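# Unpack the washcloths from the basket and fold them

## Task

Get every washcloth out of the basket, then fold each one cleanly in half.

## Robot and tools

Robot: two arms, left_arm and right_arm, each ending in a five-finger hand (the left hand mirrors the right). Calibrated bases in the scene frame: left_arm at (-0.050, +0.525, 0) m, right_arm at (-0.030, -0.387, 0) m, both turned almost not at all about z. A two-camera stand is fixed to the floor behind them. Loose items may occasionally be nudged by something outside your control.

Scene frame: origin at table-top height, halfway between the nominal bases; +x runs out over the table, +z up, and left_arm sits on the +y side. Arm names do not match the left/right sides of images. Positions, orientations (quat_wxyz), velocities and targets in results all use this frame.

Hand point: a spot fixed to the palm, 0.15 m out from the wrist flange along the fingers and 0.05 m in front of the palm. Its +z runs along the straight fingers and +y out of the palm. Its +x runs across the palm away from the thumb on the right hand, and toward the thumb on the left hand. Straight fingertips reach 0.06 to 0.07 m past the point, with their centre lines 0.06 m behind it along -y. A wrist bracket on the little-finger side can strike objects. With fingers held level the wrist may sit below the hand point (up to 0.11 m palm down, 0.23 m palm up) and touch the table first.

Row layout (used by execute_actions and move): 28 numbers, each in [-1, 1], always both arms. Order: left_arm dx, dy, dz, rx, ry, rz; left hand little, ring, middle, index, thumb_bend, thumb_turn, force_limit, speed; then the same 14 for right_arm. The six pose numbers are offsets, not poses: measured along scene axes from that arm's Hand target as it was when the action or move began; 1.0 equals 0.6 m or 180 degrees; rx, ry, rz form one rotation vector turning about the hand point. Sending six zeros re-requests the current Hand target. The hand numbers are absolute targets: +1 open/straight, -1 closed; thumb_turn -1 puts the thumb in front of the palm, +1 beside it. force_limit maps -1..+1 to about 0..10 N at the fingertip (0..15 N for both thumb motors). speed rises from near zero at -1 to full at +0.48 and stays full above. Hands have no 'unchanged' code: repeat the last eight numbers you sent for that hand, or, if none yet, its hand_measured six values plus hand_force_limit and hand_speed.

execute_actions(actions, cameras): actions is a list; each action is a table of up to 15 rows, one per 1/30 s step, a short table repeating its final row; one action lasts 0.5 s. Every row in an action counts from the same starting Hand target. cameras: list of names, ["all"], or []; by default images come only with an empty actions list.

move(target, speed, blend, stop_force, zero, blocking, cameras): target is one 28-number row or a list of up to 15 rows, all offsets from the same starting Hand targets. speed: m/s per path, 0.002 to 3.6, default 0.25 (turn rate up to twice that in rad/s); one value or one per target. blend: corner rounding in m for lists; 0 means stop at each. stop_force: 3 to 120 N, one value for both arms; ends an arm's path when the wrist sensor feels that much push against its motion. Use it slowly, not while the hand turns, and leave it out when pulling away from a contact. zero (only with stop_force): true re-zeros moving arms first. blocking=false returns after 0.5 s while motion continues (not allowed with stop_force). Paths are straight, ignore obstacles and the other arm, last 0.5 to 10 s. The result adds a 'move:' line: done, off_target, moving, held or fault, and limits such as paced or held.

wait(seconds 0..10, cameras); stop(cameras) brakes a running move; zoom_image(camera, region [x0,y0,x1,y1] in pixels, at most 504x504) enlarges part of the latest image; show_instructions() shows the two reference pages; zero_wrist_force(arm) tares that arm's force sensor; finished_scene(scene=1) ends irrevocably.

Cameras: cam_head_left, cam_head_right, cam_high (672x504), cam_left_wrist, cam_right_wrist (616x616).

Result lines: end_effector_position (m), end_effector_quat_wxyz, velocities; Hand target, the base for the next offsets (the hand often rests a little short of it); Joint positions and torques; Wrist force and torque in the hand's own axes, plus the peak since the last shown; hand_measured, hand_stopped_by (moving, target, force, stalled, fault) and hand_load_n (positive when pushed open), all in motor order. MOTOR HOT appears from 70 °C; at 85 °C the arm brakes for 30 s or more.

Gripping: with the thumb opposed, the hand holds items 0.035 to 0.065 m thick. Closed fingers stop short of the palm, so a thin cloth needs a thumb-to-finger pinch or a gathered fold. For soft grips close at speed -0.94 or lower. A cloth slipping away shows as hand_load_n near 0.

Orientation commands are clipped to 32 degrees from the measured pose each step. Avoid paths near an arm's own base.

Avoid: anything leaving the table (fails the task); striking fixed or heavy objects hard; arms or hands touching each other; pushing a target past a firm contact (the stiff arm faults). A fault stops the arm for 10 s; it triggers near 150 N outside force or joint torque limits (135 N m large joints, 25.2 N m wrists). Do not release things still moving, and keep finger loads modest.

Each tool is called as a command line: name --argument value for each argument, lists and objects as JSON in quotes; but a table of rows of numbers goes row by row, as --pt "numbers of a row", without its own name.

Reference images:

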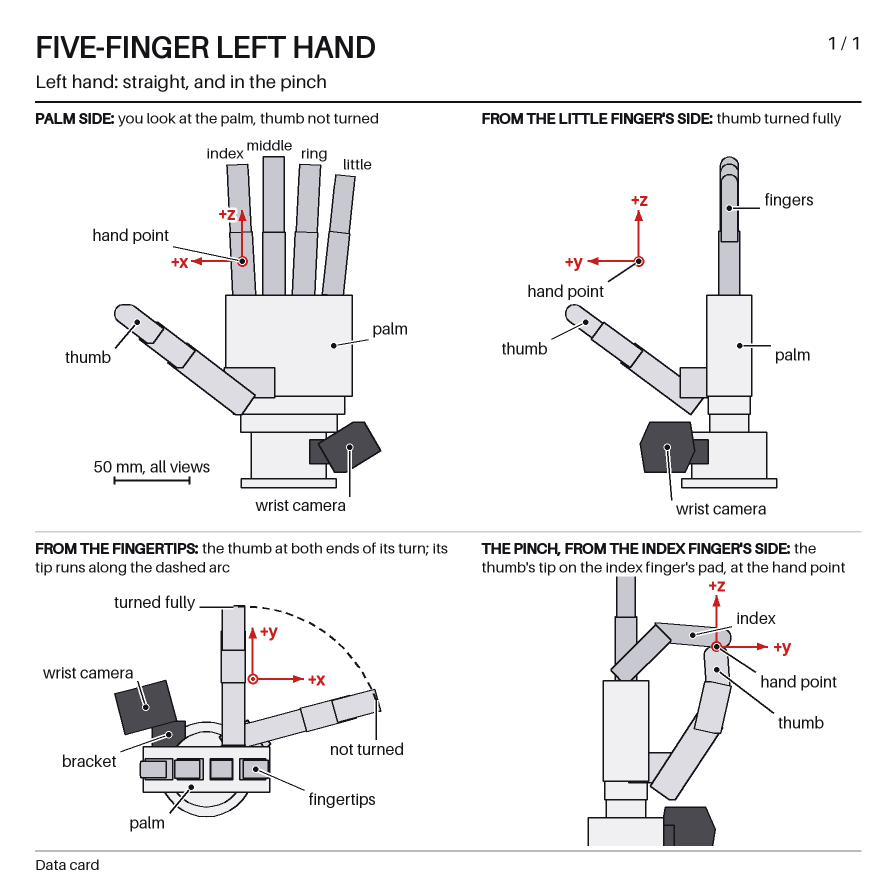

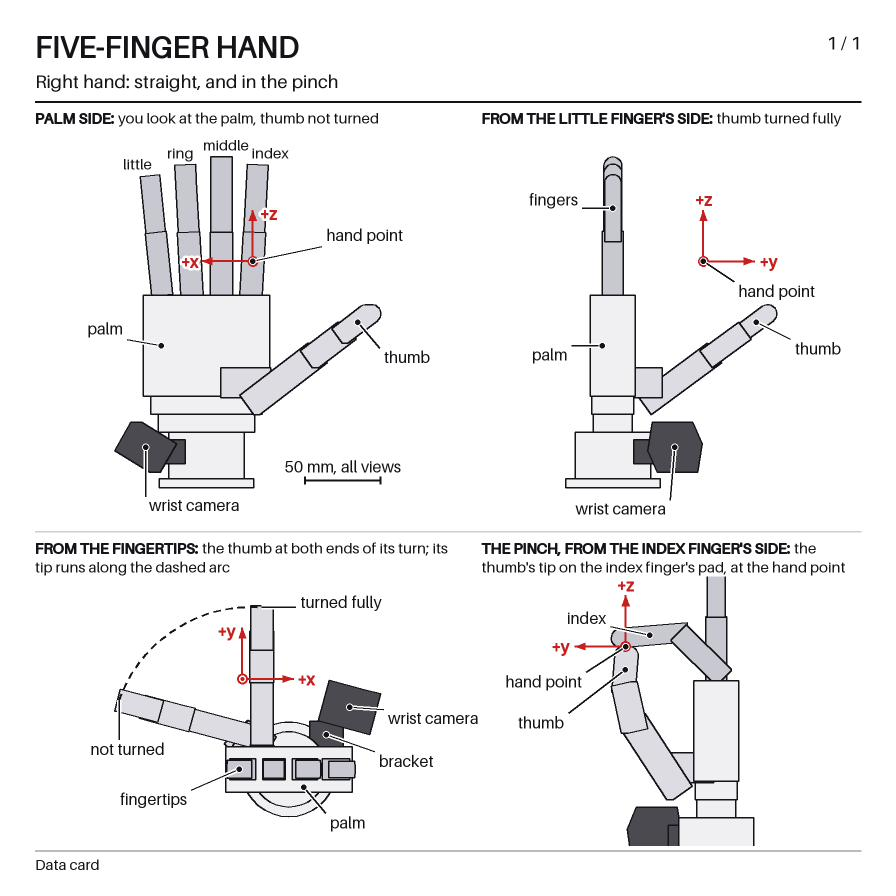

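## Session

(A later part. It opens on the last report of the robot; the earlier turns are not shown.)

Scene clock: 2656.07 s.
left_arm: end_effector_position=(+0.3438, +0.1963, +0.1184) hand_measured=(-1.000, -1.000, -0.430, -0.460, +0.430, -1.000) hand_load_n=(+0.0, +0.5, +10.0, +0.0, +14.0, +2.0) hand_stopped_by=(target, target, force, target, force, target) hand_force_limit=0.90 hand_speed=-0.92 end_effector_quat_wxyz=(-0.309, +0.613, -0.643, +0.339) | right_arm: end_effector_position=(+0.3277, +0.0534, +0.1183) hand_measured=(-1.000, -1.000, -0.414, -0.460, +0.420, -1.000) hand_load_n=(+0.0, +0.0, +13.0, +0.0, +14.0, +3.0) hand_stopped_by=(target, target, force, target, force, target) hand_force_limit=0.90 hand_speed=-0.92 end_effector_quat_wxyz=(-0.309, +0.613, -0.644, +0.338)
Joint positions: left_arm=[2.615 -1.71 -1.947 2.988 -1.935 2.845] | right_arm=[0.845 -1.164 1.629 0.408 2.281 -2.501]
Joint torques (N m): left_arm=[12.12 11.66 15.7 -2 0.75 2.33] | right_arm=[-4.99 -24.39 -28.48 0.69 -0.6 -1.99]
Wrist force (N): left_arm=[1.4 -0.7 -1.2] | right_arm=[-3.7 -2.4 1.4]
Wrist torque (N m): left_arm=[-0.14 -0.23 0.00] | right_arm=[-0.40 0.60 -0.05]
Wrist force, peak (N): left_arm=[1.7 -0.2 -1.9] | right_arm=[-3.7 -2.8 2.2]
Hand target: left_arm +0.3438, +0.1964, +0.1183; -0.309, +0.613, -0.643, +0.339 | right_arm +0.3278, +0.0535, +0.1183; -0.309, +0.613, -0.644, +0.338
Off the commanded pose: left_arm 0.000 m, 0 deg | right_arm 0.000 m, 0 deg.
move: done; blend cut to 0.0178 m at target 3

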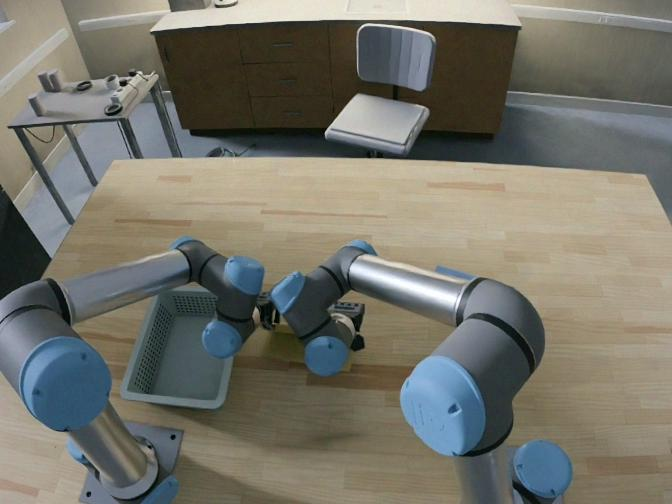

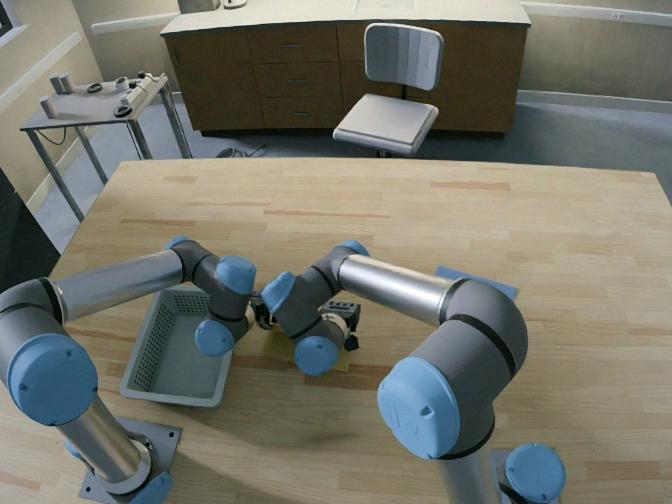

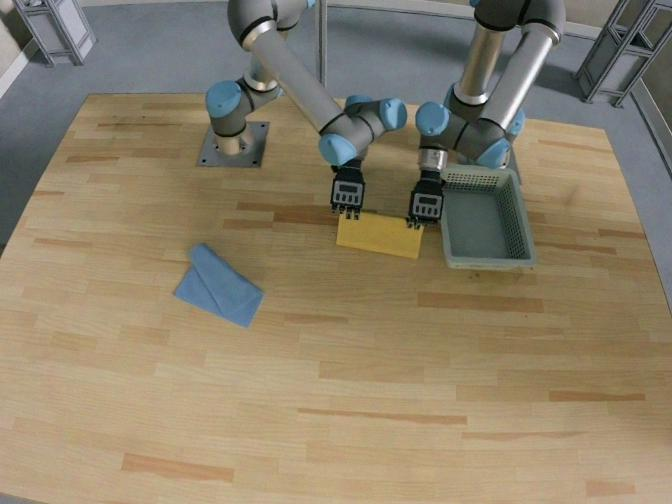

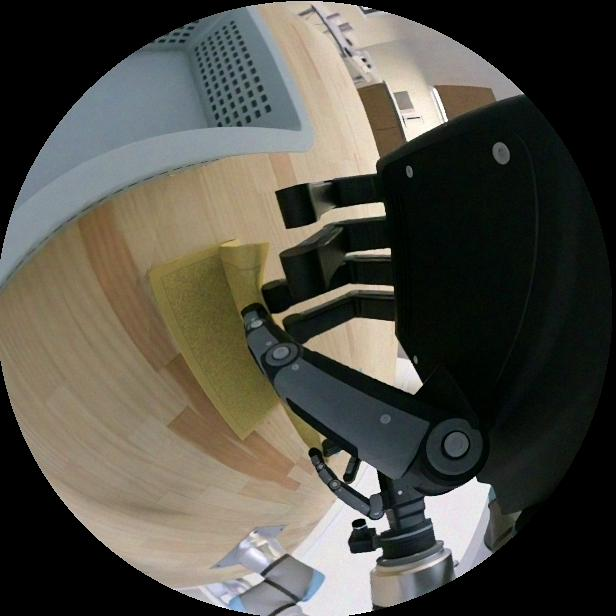

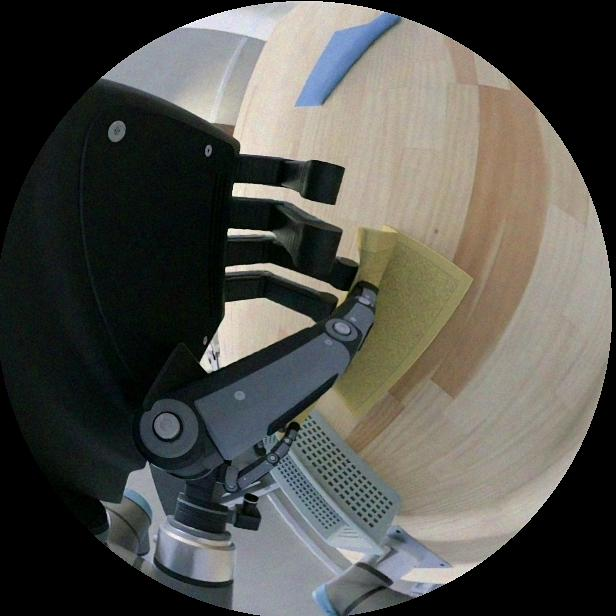

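move --pt "-0.0665 0.0047 -0.055 0 0 0 -1 -1 -0.46 -0.46 0.30 -1 0.9 -0.92 -0.0665 0.0047 -0.055 0 0 0 -1 -1 -0.46 -0.46 0.30 -1 0.9 -0.92" --pt "-0.1081 0.0076 -0.105 0 0 0 -1 -1 -0.46 -0.46 0.30 -1 0.9 -0.92 -0.1081 0.0076 -0.105 0 0 0 -1 -1 -0.46 -0.46 0.30 -1 0.9 -0.92" --speed 0.05 --blend '[0.02,0]' --stop_force 8 --cameras '["cam_high","cam_left_wrist","cam_right_wrist","cam_head_left"]'

zoom_image --camera "cam_right_wrist" --region '[270, 190, 510, 430]'

zoom_image --camera "cam_left_wrist" --region '[106, 190, 346, 430]'

zoom_image --camera "cam_high" --region '[300, 130, 560, 310]'

Scene clock: 2667.77 s.
left_arm: end_effector_position=(+0.2929, +0.2000, +0.0720) hand_measured=(-1.000, -1.000, -0.430, -0.460, +0.430, -1.000) hand_load_n=(+0.0, +0.0, +10.0, +0.0, +14.0, +1.5) hand_stopped_by=(target, target, force, target, force, target) hand_force_limit=0.90 hand_speed=-0.92 end_effector_quat_wxyz=(-0.309, +0.613, -0.643, +0.339) | right_arm: end_effector_position=(+0.2736, +0.0573, +0.0681) hand_measured=(-1.000, -1.000, -0.414, -0.460, +0.420, -1.000) hand_load_n=(+0.0, +0.0, +13.0, +0.0, +14.0, +3.0) hand_stopped_by=(target, target, force, target, force, target) hand_force_limit=0.90 hand_speed=-0.92 end_effector_quat_wxyz=(-0.309, +0.613, -0.644, +0.338)
Joint positions: left_arm=[2.54 -1.706 -2.097 3.114 -1.993 2.794] | right_arm=[0.949 -1.12 1.728 0.34 2.345 -2.39]
Joint torques (N m): left_arm=[11.98 28.95 24 -2.34 0.87 1.14] | right_arm=[-11.39 -51.71 -27.83 3.86 -0.74 -2.47]
Wrist force (N): left_arm=[1.7 -0.7 -1.1] | right_arm=[-3.8 -2.2 1.6]
Wrist torque (N m): left_arm=[-0.13 -0.23 0.10] | right_arm=[-0.40 0.54 -0.15]
Wrist force, peak (N): left_arm=[1.7 -1.2 -1.3] | right_arm=[-4.2 -2.7 1.6]
Hand target: left_arm +0.2929, +0.2000, +0.0721; -0.309, +0.613, -0.643, +0.339 (not the last commanded pose) | right_arm +0.2736, +0.0573, +0.0681; -0.309, +0.613, -0.644, +0.338 (not the last commanded pose)
Off the commanded pose: left_arm 0.022 m, 0 deg | right_arm 0.017 m, 0 deg.
move: held (left_arm; a check stopped the path), off_target (right_arm; braked when a check withheld steps of left_arm); path passed 1 of 2 targets; blend cut to 0.0195 m at target 1; limits=held
pose unreachable (left arm): on one or more control steps of this call, first in action 0 (counted from 0), this arm could not follow its commanded pose, so it was not sent that pose on those steps. It may still have moved: this result reports where it is.
cause: moving toward the commanded pose would bring a part of the arm too close to another arm (a part of this arm just beyond joint 4 (wrist 1) and a part of the right arm just beyond its joint 4 (wrist 1), 6 mm apart when this arm was first held).
Images, in order (width x height): cam_head_left 672x504, cam_high 672x504, cam_left_wrist 616x616, cam_right_wrist 616x616.

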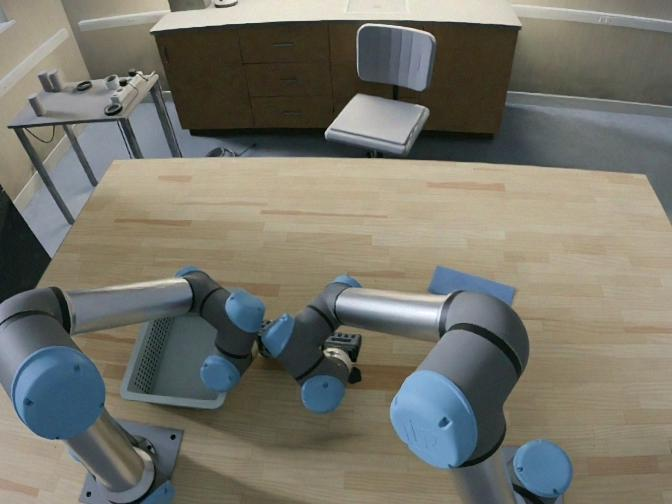

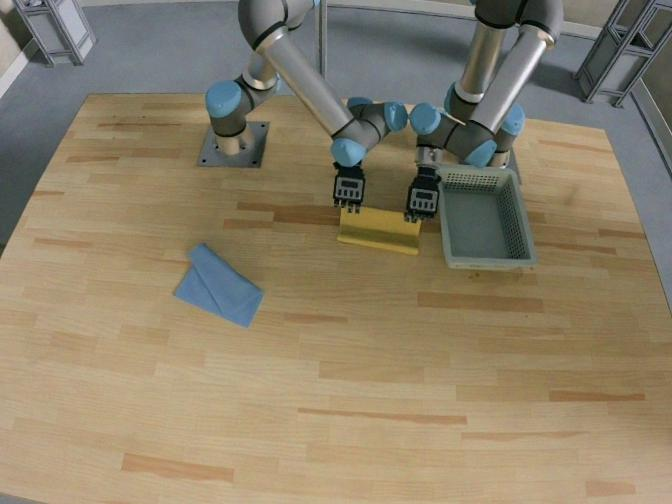

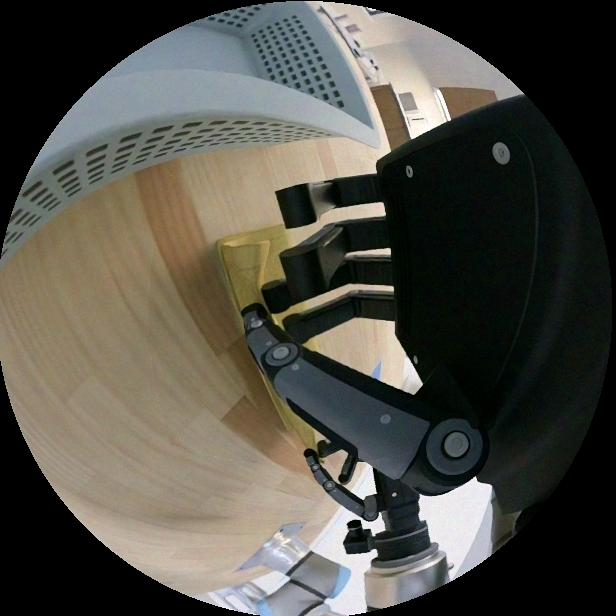

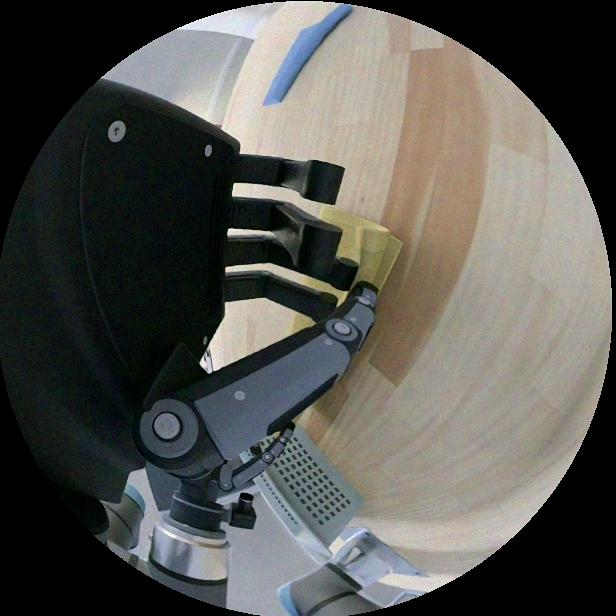

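Scaled by 2.100 from the camera's 616x616 image, which has a finer 880x880 frame.

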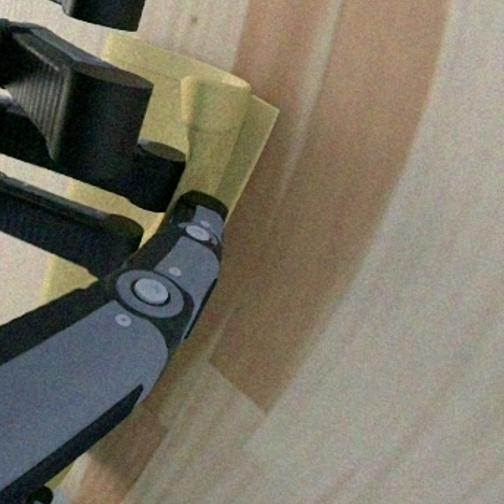

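Scaled by 2.100 from the camera's 616x616 image, which has a finer 880x880 frame.

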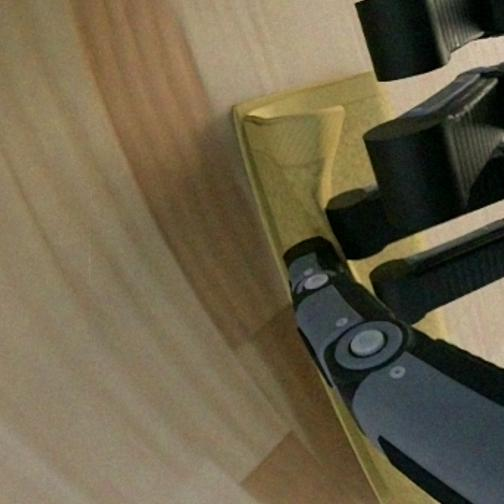

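Scaled by 1.938 from the camera's 672x504 image, which has a finer 960x720 frame.

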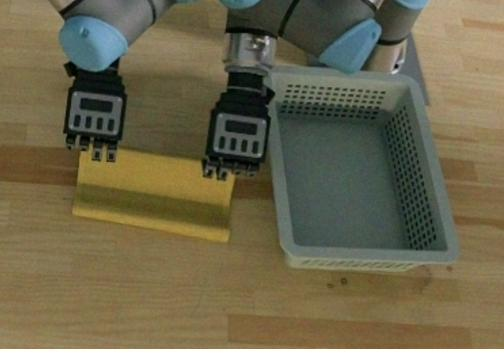

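move --pt "0 0 0.005 0 0 0 -1 -1 -0.46 -0.46 0.30 -1 0.9 -0.92 -0.005 -0.001 0 0 0 0.0778 -1 -1 -0.46 -0.46 0.30 -1 0.9 -0.92" --pt "-0.008 0.0006 -0.045 0 0 0 -1 -1 -0.46 -0.46 0.30 -1 0.9 -0.92 -0.005 -0.001 -0.0385 0 0 0.0778 -1 -1 -0.46 -0.46 0.30 -1 0.9 -0.92" --speed 0.06 --blend '[0.0,0]' --cameras '["cam_high","cam_left_wrist","cam_right_wrist","cam_head_left"]'

zoom_image --camera "cam_right_wrist" --region '[270, 190, 510, 430]'

zoom_image --camera "cam_left_wrist" --region '[106, 190, 346, 430]'

zoom_image --camera "cam_high" --region '[300, 130, 560, 310]'

Scene clock: 2699.33 s.
left_arm: end_effector_position=(+0.2880, +0.2003, +0.0450) hand_measured=(-1.000, -1.000, -0.430, -0.460, +0.430, -1.000) hand_load_n=(+0.0, +0.0, +9.5, +0.0, +13.5, +2.5) hand_stopped_by=(target, target, force, target, force, target) hand_force_limit=0.90 hand_speed=-0.92 end_effector_quat_wxyz=(-0.309, +0.613, -0.643, +0.339) | right_arm: end_effector_position=(+0.2705, +0.0566, +0.0449) hand_measured=(-1.000, -1.000, -0.414, -0.460, +0.420, -1.000) hand_load_n=(+0.0, +0.0, +13.0, +0.0, +14.0, +3.5) hand_stopped_by=(target, target, force, target, force, target) hand_force_limit=0.90 hand_speed=-0.92 end_effector_quat_wxyz=(-0.348, +0.687, -0.565, +0.298)
Joint positions: left_arm=[2.532 -1.748 -2.137 3.193 -1.999 2.788] | right_arm=[0.875 -1.207 1.89 0.074 2.134 -2.694]
Joint torques (N m): left_arm=[6.27 32.98 19.61 -0.82 0.23 1.07] | right_arm=[13.59 -45.79 -27.18 3.17 -0.13 -1.96]
Wrist force (N): left_arm=[2.4 -0.9 -1.1] | right_arm=[-4.4 -2.9 2.0]
Wrist torque (N m): left_arm=[-0.15 -0.22 0.07] | right_arm=[-0.50 0.55 -0.20]
Wrist force, peak (N): left_arm=[2.6 -1.3 -1.6] | right_arm=[-4.4 -3.3 2.1]
Hand target: left_arm +0.2881, +0.2003, +0.0451; -0.309, +0.613, -0.643, +0.339 | right_arm +0.2706, +0.0567, +0.0450; -0.348, +0.687, -0.565, +0.298
Off the commanded pose: left_arm 0.000 m, 0 deg | right_arm 0.000 m, 0 deg.
move: done
Images, in order (width x height): cam_head_left 672x504, cam_high 672x504, cam_left_wrist 616x616, cam_right_wrist 616x616.

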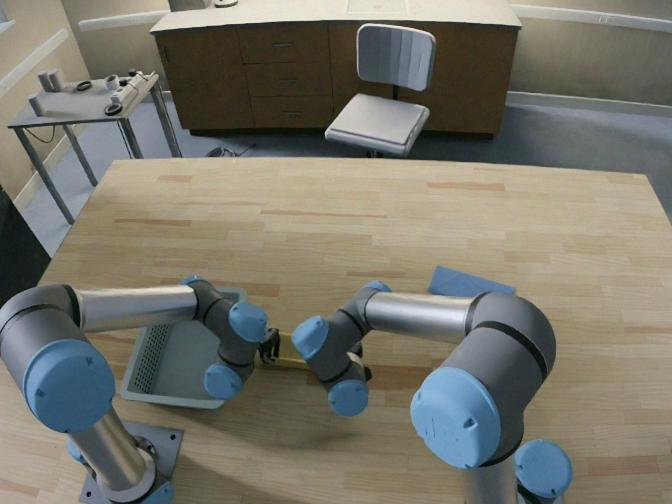

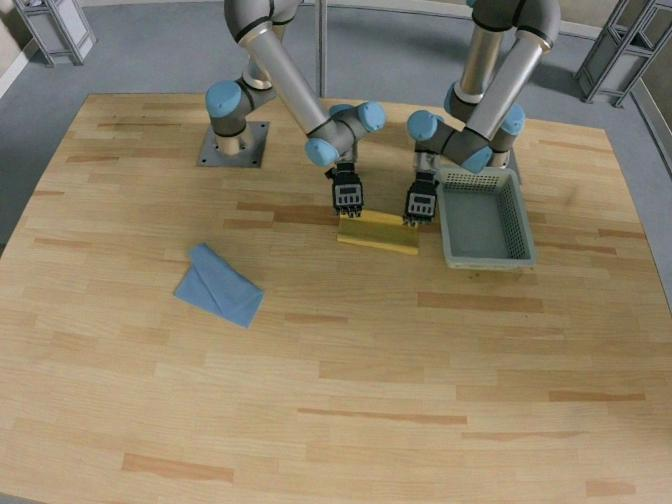

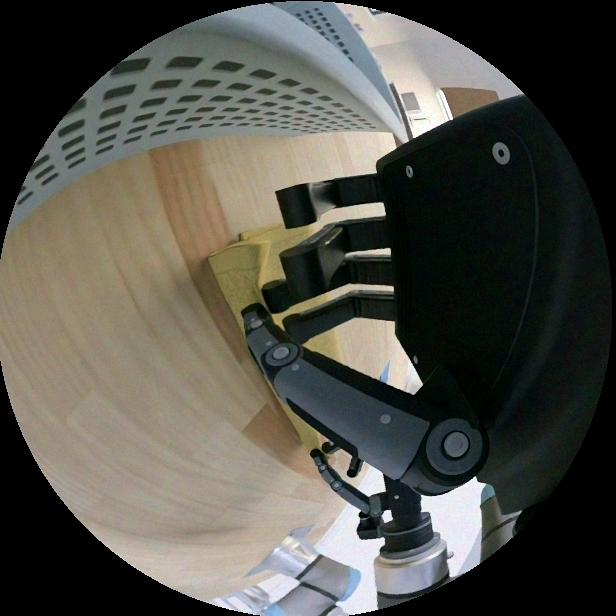

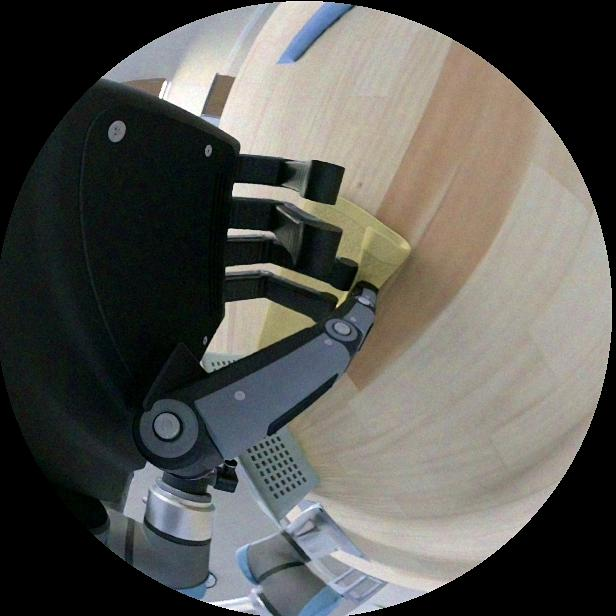

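Scaled by 2.100 from the camera's 616x616 image, which has a finer 880x880 frame.

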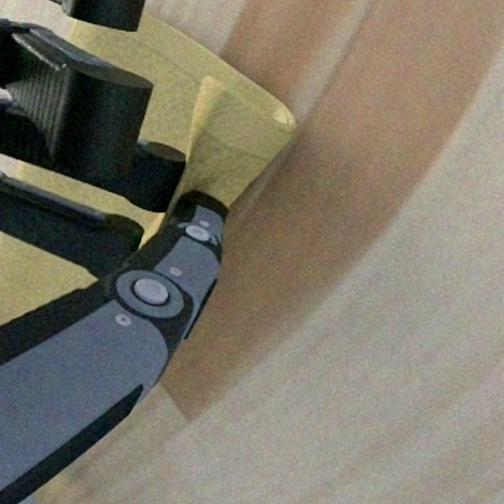

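Scaled by 2.100 from the camera's 616x616 image, which has a finer 880x880 frame.

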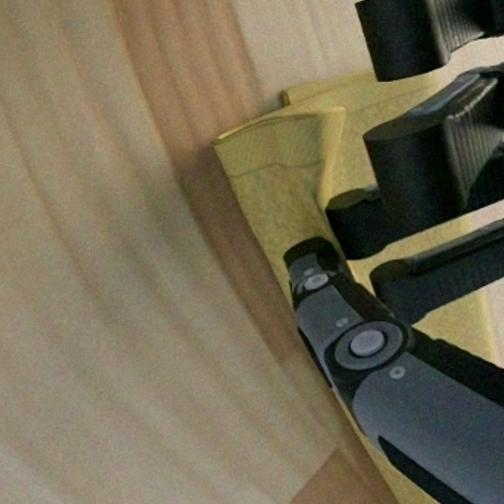

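Scaled by 1.938 from the camera's 672x504 image, which has a finer 960x720 frame.

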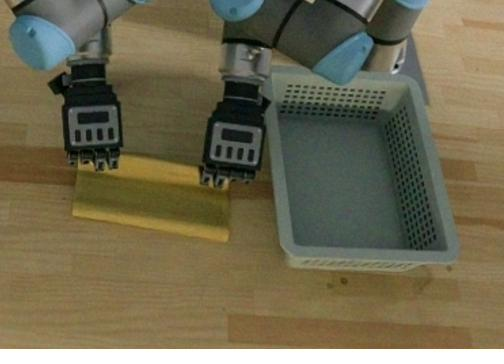

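move --pt "0.0433 -0.003 0.075 0.0078 0.1109 0 -1 -1 -0.46 -0.46 0.30 -1 0.9 -0.92 0.0358 -0.0025 0.075 -0.0193 0.1094 0 -1 -1 -0.46 -0.46 0.30 -1 0.9 -0.92" --pt "0.0433 -0.003 -0.0167 0.0078 0.1109 0 -1 -1 -0.46 -0.46 0.30 -1 0.9 -0.92 0.0358 -0.0025 -0.0167 -0.0193 0.1094 0 -1 -1 -0.46 -0.46 0.30 -1 0.9 -0.92" --speed 0.06 --blend '[0.0,0]' --cameras '["cam_high","cam_left_wrist","cam_right_wrist","cam_head_left"]'

zoom_image --camera "cam_right_wrist" --region '[270, 190, 510, 430]'

zoom_image --camera "cam_left_wrist" --region '[106, 190, 346, 430]'

zoom_image --camera "cam_high" --region '[300, 130, 560, 310]'

Scene clock: 2744.23 s.
left_arm: end_effector_position=(+0.3140, +0.1986, +0.0350) hand_measured=(-1.000, -1.000, -0.430, -0.460, +0.430, -1.000) hand_load_n=(+0.0, +0.0, +10.0, +0.0, +14.0, +2.5) hand_stopped_by=(target, target, force, target, force, target) hand_force_limit=0.90 hand_speed=-0.92 end_effector_quat_wxyz=(-0.200, +0.659, -0.691, +0.219) | right_arm: end_effector_position=(+0.2920, +0.0551, +0.0348) hand_measured=(-1.000, -1.000, -0.414, -0.460, +0.420, -1.000) hand_load_n=(+0.0, +0.5, +13.0, +0.0, +14.0, +3.5) hand_stopped_by=(target, target, force, target, force, target) hand_force_limit=0.90 hand_speed=-0.92 end_effector_quat_wxyz=(-0.225, +0.738, -0.606, +0.193)
Joint positions: left_arm=[2.67 -1.915 -1.867 2.776 -1.792 2.786] | right_arm=[0.724 -1.084 1.656 0.472 1.878 -2.681]
Joint torques (N m): left_arm=[-11.72 42.3 22.24 -3.08 -2.26 -1.85] | right_arm=[12.72 -51.54 -27.37 4.19 1.88 1.24]
Wrist force (N): left_arm=[2.8 -0.2 -0.8] | right_arm=[-4.4 -2.7 1.9]
Wrist torque (N m): left_arm=[0.00 -0.17 -0.08] | right_arm=[-0.50 0.45 0.01]
Wrist force, peak (N): left_arm=[2.8 -0.1 -1.4] | right_arm=[-5.0 -3.0 1.9]
Hand target: left_arm +0.3141, +0.1985, +0.0350; -0.200, +0.659, -0.691, +0.219 | right_arm +0.2921, +0.0552, +0.0350; -0.225, +0.738, -0.606, +0.193
Off the commanded pose: left_arm 0.000 m, 0 deg | right_arm 0.000 m, 0 deg.
move: done
Images, in order (width x height): cam_head_left 672x504, cam_high 672x504, cam_left_wrist 616x616, cam_right_wrist 616x616.

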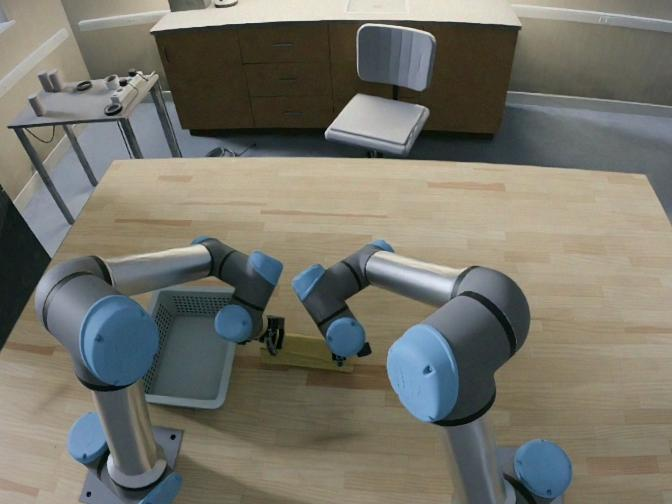

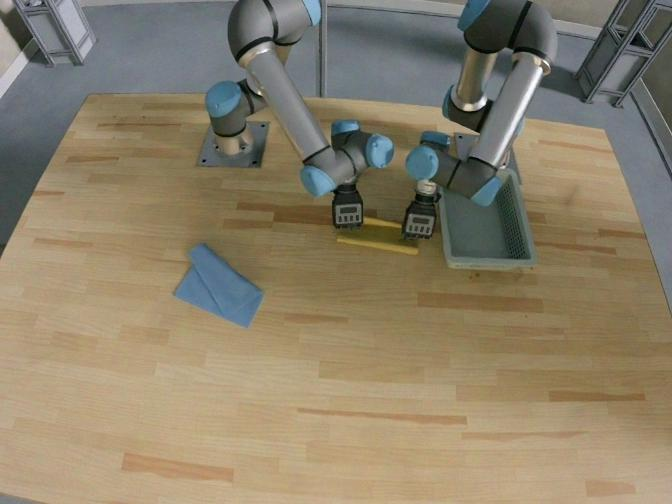

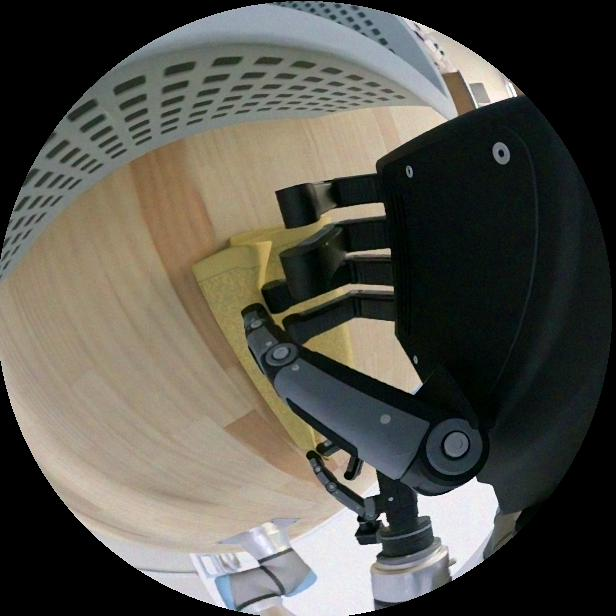

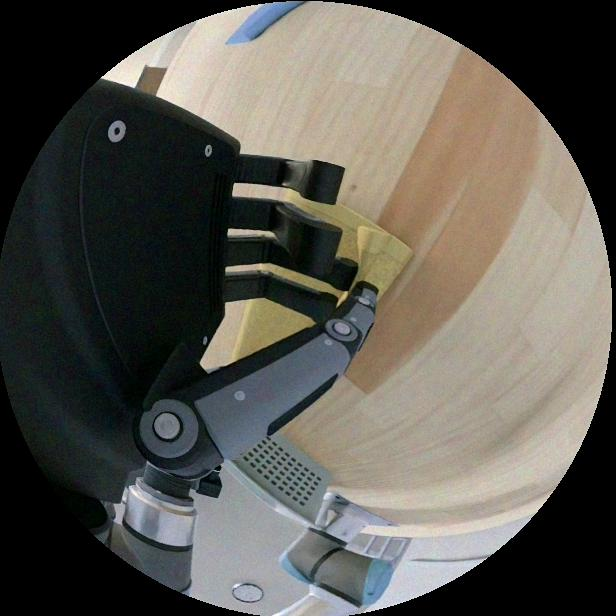

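Scaled by 2.100 from the camera's 616x616 image, which has a finer 880x880 frame.

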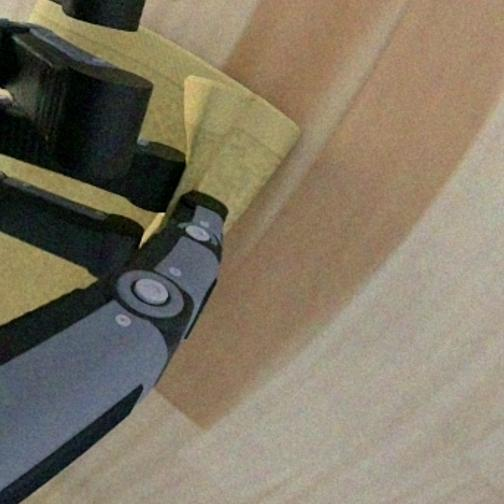

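Scaled by 2.100 from the camera's 616x616 image, which has a finer 880x880 frame.

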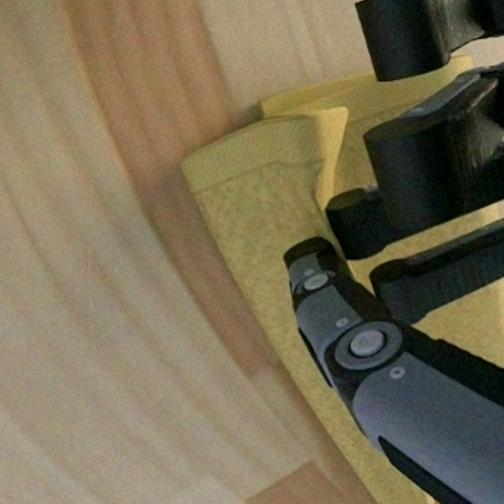

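Scaled by 1.938 from the camera's 672x504 image, which has a finer 960x720 frame.

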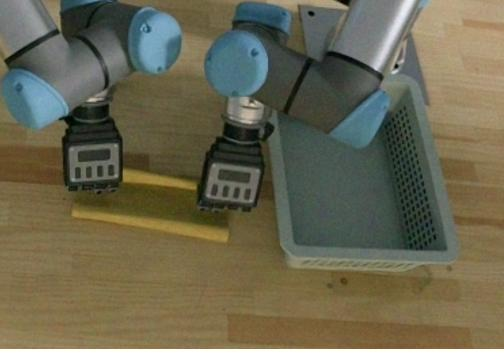

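zoom_image --camera "cam_left_wrist" --region '[180, 210, 300, 330]'

zoom_image --camera "cam_right_wrist" --region '[280, 190, 420, 330]'

zoom_image --camera "cam_high" --region '[320, 190, 440, 270]'

Scaled by 4.200 from the camera's 616x616 image, which has a finer 880x880 frame.

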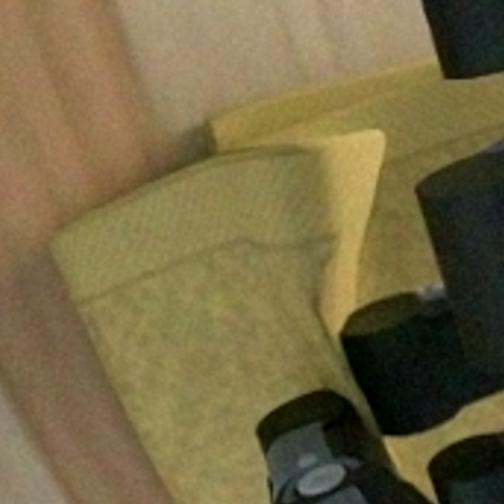

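Scaled by 3.600 from the camera's 616x616 image, which has a finer 880x880 frame.

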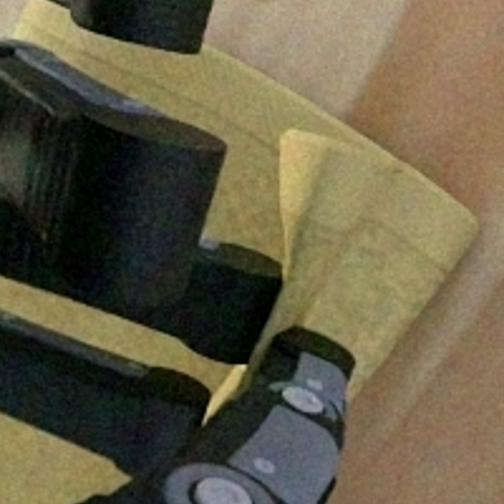

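Scaled by 4.200 from the camera's 672x504 image, which has a finer 960x720 frame.

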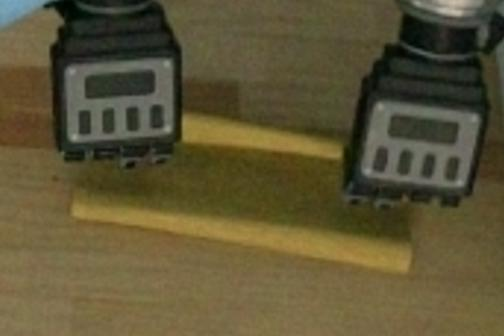

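move --pt "0.0833 -0.0058 0.075 0.0039 0.0554 0 -1 -1 -0.46 -0.46 0.30 -1 0.9 -0.92 0.0833 -0.0058 0.075 -0.0063 0.0552 -0.0389 -1 -1 -0.46 -0.46 0.30 -1 0.9 -0.92" --pt "0.183 -0.0128 0.0667 0.0039 0.0554 0 -1 -1 -0.46 -0.46 0.30 -1 0.9 -0.92 0.183 -0.0128 0.0667 -0.0063 0.0552 -0.0389 -1 -1 -0.46 -0.46 0.30 -1 0.9 -0.92" --pt "0.10 -0.007 0.0417 0.0039 0.0554 0 -1 -1 -0.46 -0.46 0.30 -1 0.9 -0.92 0.10 -0.007 0.0417 -0.0063 0.0552 -0.0389 -1 -1 -0.46 -0.46 0.30 -1 0.9 -0.92" --speed 0.07 --blend '[0.02,0,0]' --cameras '["cam_high"]'

zoom_image --camera "cam_high" --region '[300, 130, 560, 310]'

move --pt "-0.0667 0.0047 -0.025 0 0 0 -1 -1 -0.46 -0.46 0.30 -1 0.9 -0.92 -0.0667 0.0047 -0.025 0 0 0 -1 -1 -0.46 -0.46 0.30 -1 0.9 -0.92" --pt "-0.10 0.007 -0.045 0 0 0 -1 -1 -0.46 -0.46 0.30 -1 0.9 -0.92 -0.10 0.007 -0.045 0 0 0 -1 -1 -0.46 -0.46 0.30 -1 0.9 -0.92" --speed 0.06 --blend '[0.01,0]' --cameras '["cam_high","cam_left_wrist","cam_right_wrist"]'

zoom_image --camera "cam_right_wrist" --region '[270, 190, 450, 370]'

zoom_image --camera "cam_left_wrist" --region '[166, 190, 346, 370]'

zoom_image --camera "cam_high" --region '[320, 190, 440, 270]'

Scene clock: 2797.10 s.
left_arm: end_effector_position=(+0.3741, +0.1942, +0.0602) hand_measured=(-1.000, -1.000, -0.430, -0.460, +0.430, -1.000) hand_load_n=(+0.0, +0.0, +10.0, +0.0, +14.0, +2.5) hand_stopped_by=(target, target, force, target, force, target) hand_force_limit=0.90 hand_speed=-0.92 end_effector_quat_wxyz=(-0.143, +0.674, -0.707, +0.157) | right_arm: end_effector_position=(+0.3521, +0.0510, +0.0601) hand_measured=(-1.000, -1.000, -0.414, -0.460, +0.420, -1.000) hand_load_n=(+0.0, +0.0, +13.0, +0.0, +14.0, +3.5) hand_stopped_by=(target, target, force, target, force, target) hand_force_limit=0.90 hand_speed=-0.92 end_effector_quat_wxyz=(-0.153, +0.715, -0.666, +0.148)
Joint positions: left_arm=[2.756 -2.071 -1.557 2.467 -1.699 2.834] | right_arm=[0.609 -0.958 1.382 0.78 1.797 -2.632]
Joint torques (N m): left_arm=[13.64 24.74 13.59 -2.79 0.9 2.73] | right_arm=[-12.05 -32.42 -22.81 4.32 -1.4 -2.56]
Wrist force (N): left_arm=[2.3 -0.1 -0.8] | right_arm=[-3.6 -2.3 1.9]
Wrist torque (N m): left_arm=[0.10 -0.22 0.06] | right_arm=[-0.45 0.40 -0.11]
Wrist force, peak (N): left_arm=[2.7 0.2 -1.1] | right_arm=[-4.9 -2.5 2.0]
Hand target: left_arm +0.3741, +0.1943, +0.0601; -0.143, +0.674, -0.707, +0.157 | right_arm +0.3521, +0.0510, +0.0600; -0.153, +0.715, -0.666, +0.148
Off the commanded pose: left_arm 0.000 m, 0 deg | right_arm 0.000 m, 0 deg.
move: done
Images, in order (width x height): cam_high 672x504.

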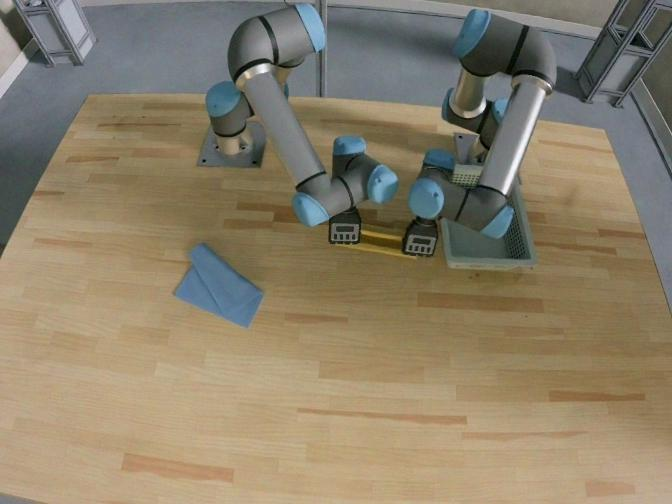

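Scaled by 1.938 from the camera's 672x504 image, which has a finer 960x720 frame.

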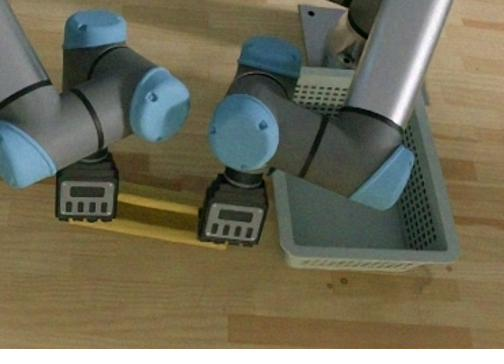

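Scene clock: 2798.60 s.
left_arm: end_effector_position=(+0.3141, +0.1985, +0.0332) hand_measured=(-1.000, -1.000, -0.430, -0.460, +0.430, -1.000) hand_load_n=(+0.0, +0.0, +10.0, +0.0, +14.0, +2.0) hand_stopped_by=(target, target, force, target, force, target) hand_force_limit=0.90 hand_speed=-0.92 end_effector_quat_wxyz=(-0.143, +0.674, -0.707, +0.157) | right_arm: end_effector_position=(+0.2920, +0.0552, +0.0331) hand_measured=(-1.000, -1.000, -0.414, -0.460, +0.420, -1.000) hand_load_n=(+0.0, +0.0, +13.0, +0.0, +14.0, +3.5) hand_stopped_by=(target, target, force, target, force, target) hand_force_limit=0.90 hand_speed=-0.92 end_effector_quat_wxyz=(-0.153, +0.716, -0.666, +0.148)
Joint positions: left_arm=[2.71 -2.003 -1.746 2.582 -1.717 2.792] | right_arm=[0.691 -0.996 1.529 0.69 1.825 -2.553]
Joint torques (N m): left_arm=[13.47 21.05 14.4 -2.85 0.76 2.66] | right_arm=[-10.61 -39.89 -25.14 4.53 -1.37 -2.57]
Wrist force (N): left_arm=[2.6 -0.1 -0.9] | right_arm=[-3.5 -2.1 2.1]
Wrist torque (N m): left_arm=[0.06 -0.23 0.09] | right_arm=[-0.46 0.38 -0.11]
Wrist force, peak (N): left_arm=[2.7 -0.3 -1.1] | right_arm=[-4.0 -2.9 1.6]
Hand target: left_arm +0.3141, +0.1985, +0.0331; -0.143, +0.674, -0.707, +0.157 | right_arm +0.2921, +0.0552, +0.0330; -0.153, +0.715, -0.666, +0.148
Off the commanded pose: left_arm 0.000 m, 0 deg | right_arm 0.000 m, 0 deg.
move: done
Images, in order (width x height): cam_high 672x504, cam_left_wrist 616x616, cam_right_wrist 616x616.

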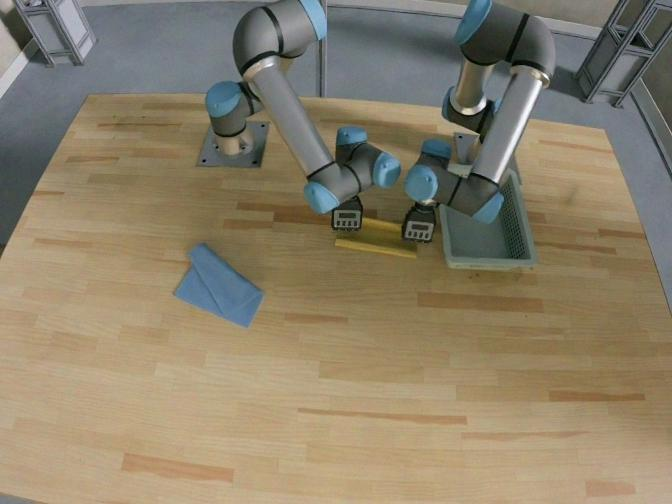

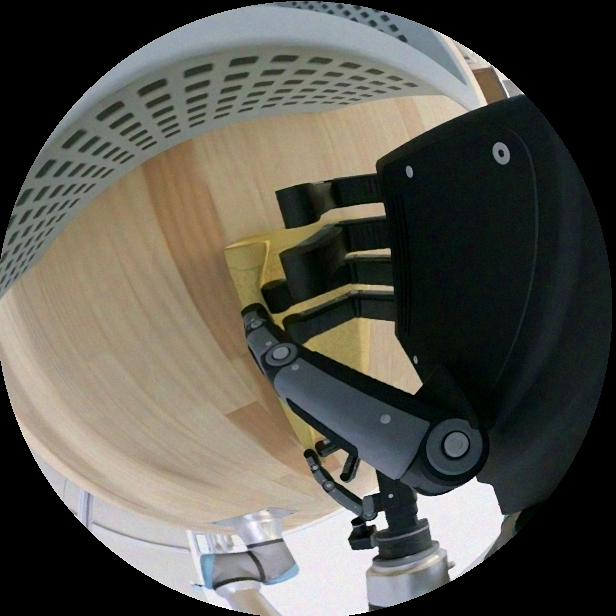

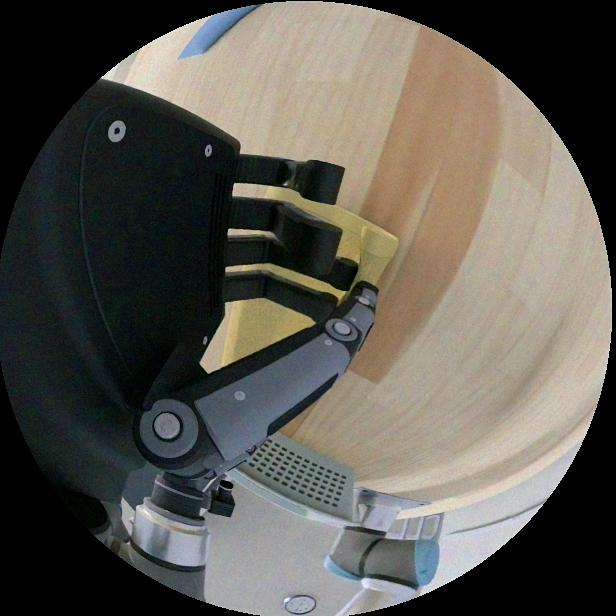

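Scaled by 2.800 from the camera's 616x616 image, which has a finer 880x880 frame.

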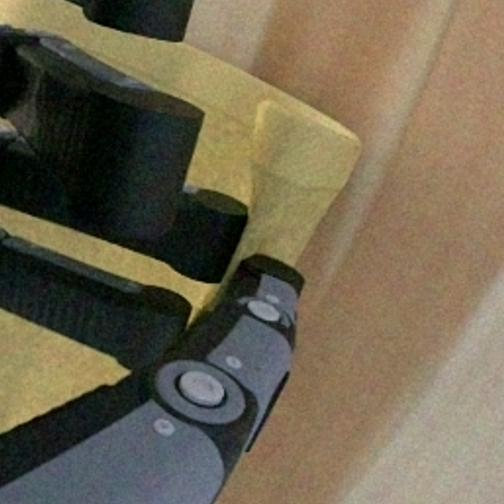

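Scaled by 2.800 from the camera's 616x616 image, which has a finer 880x880 frame.

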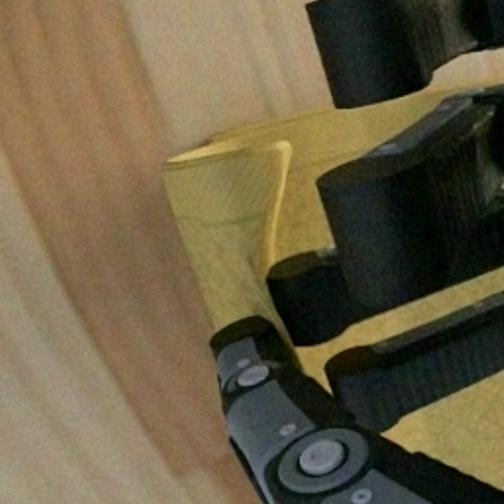

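Scaled by 4.200 from the camera's 672x504 image, which has a finer 960x720 frame.

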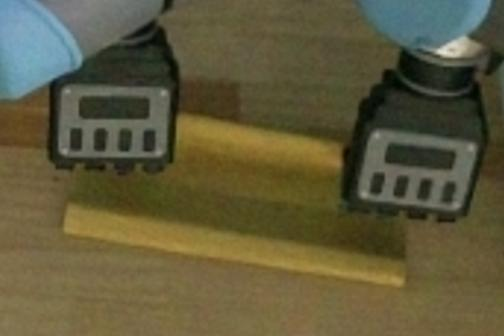

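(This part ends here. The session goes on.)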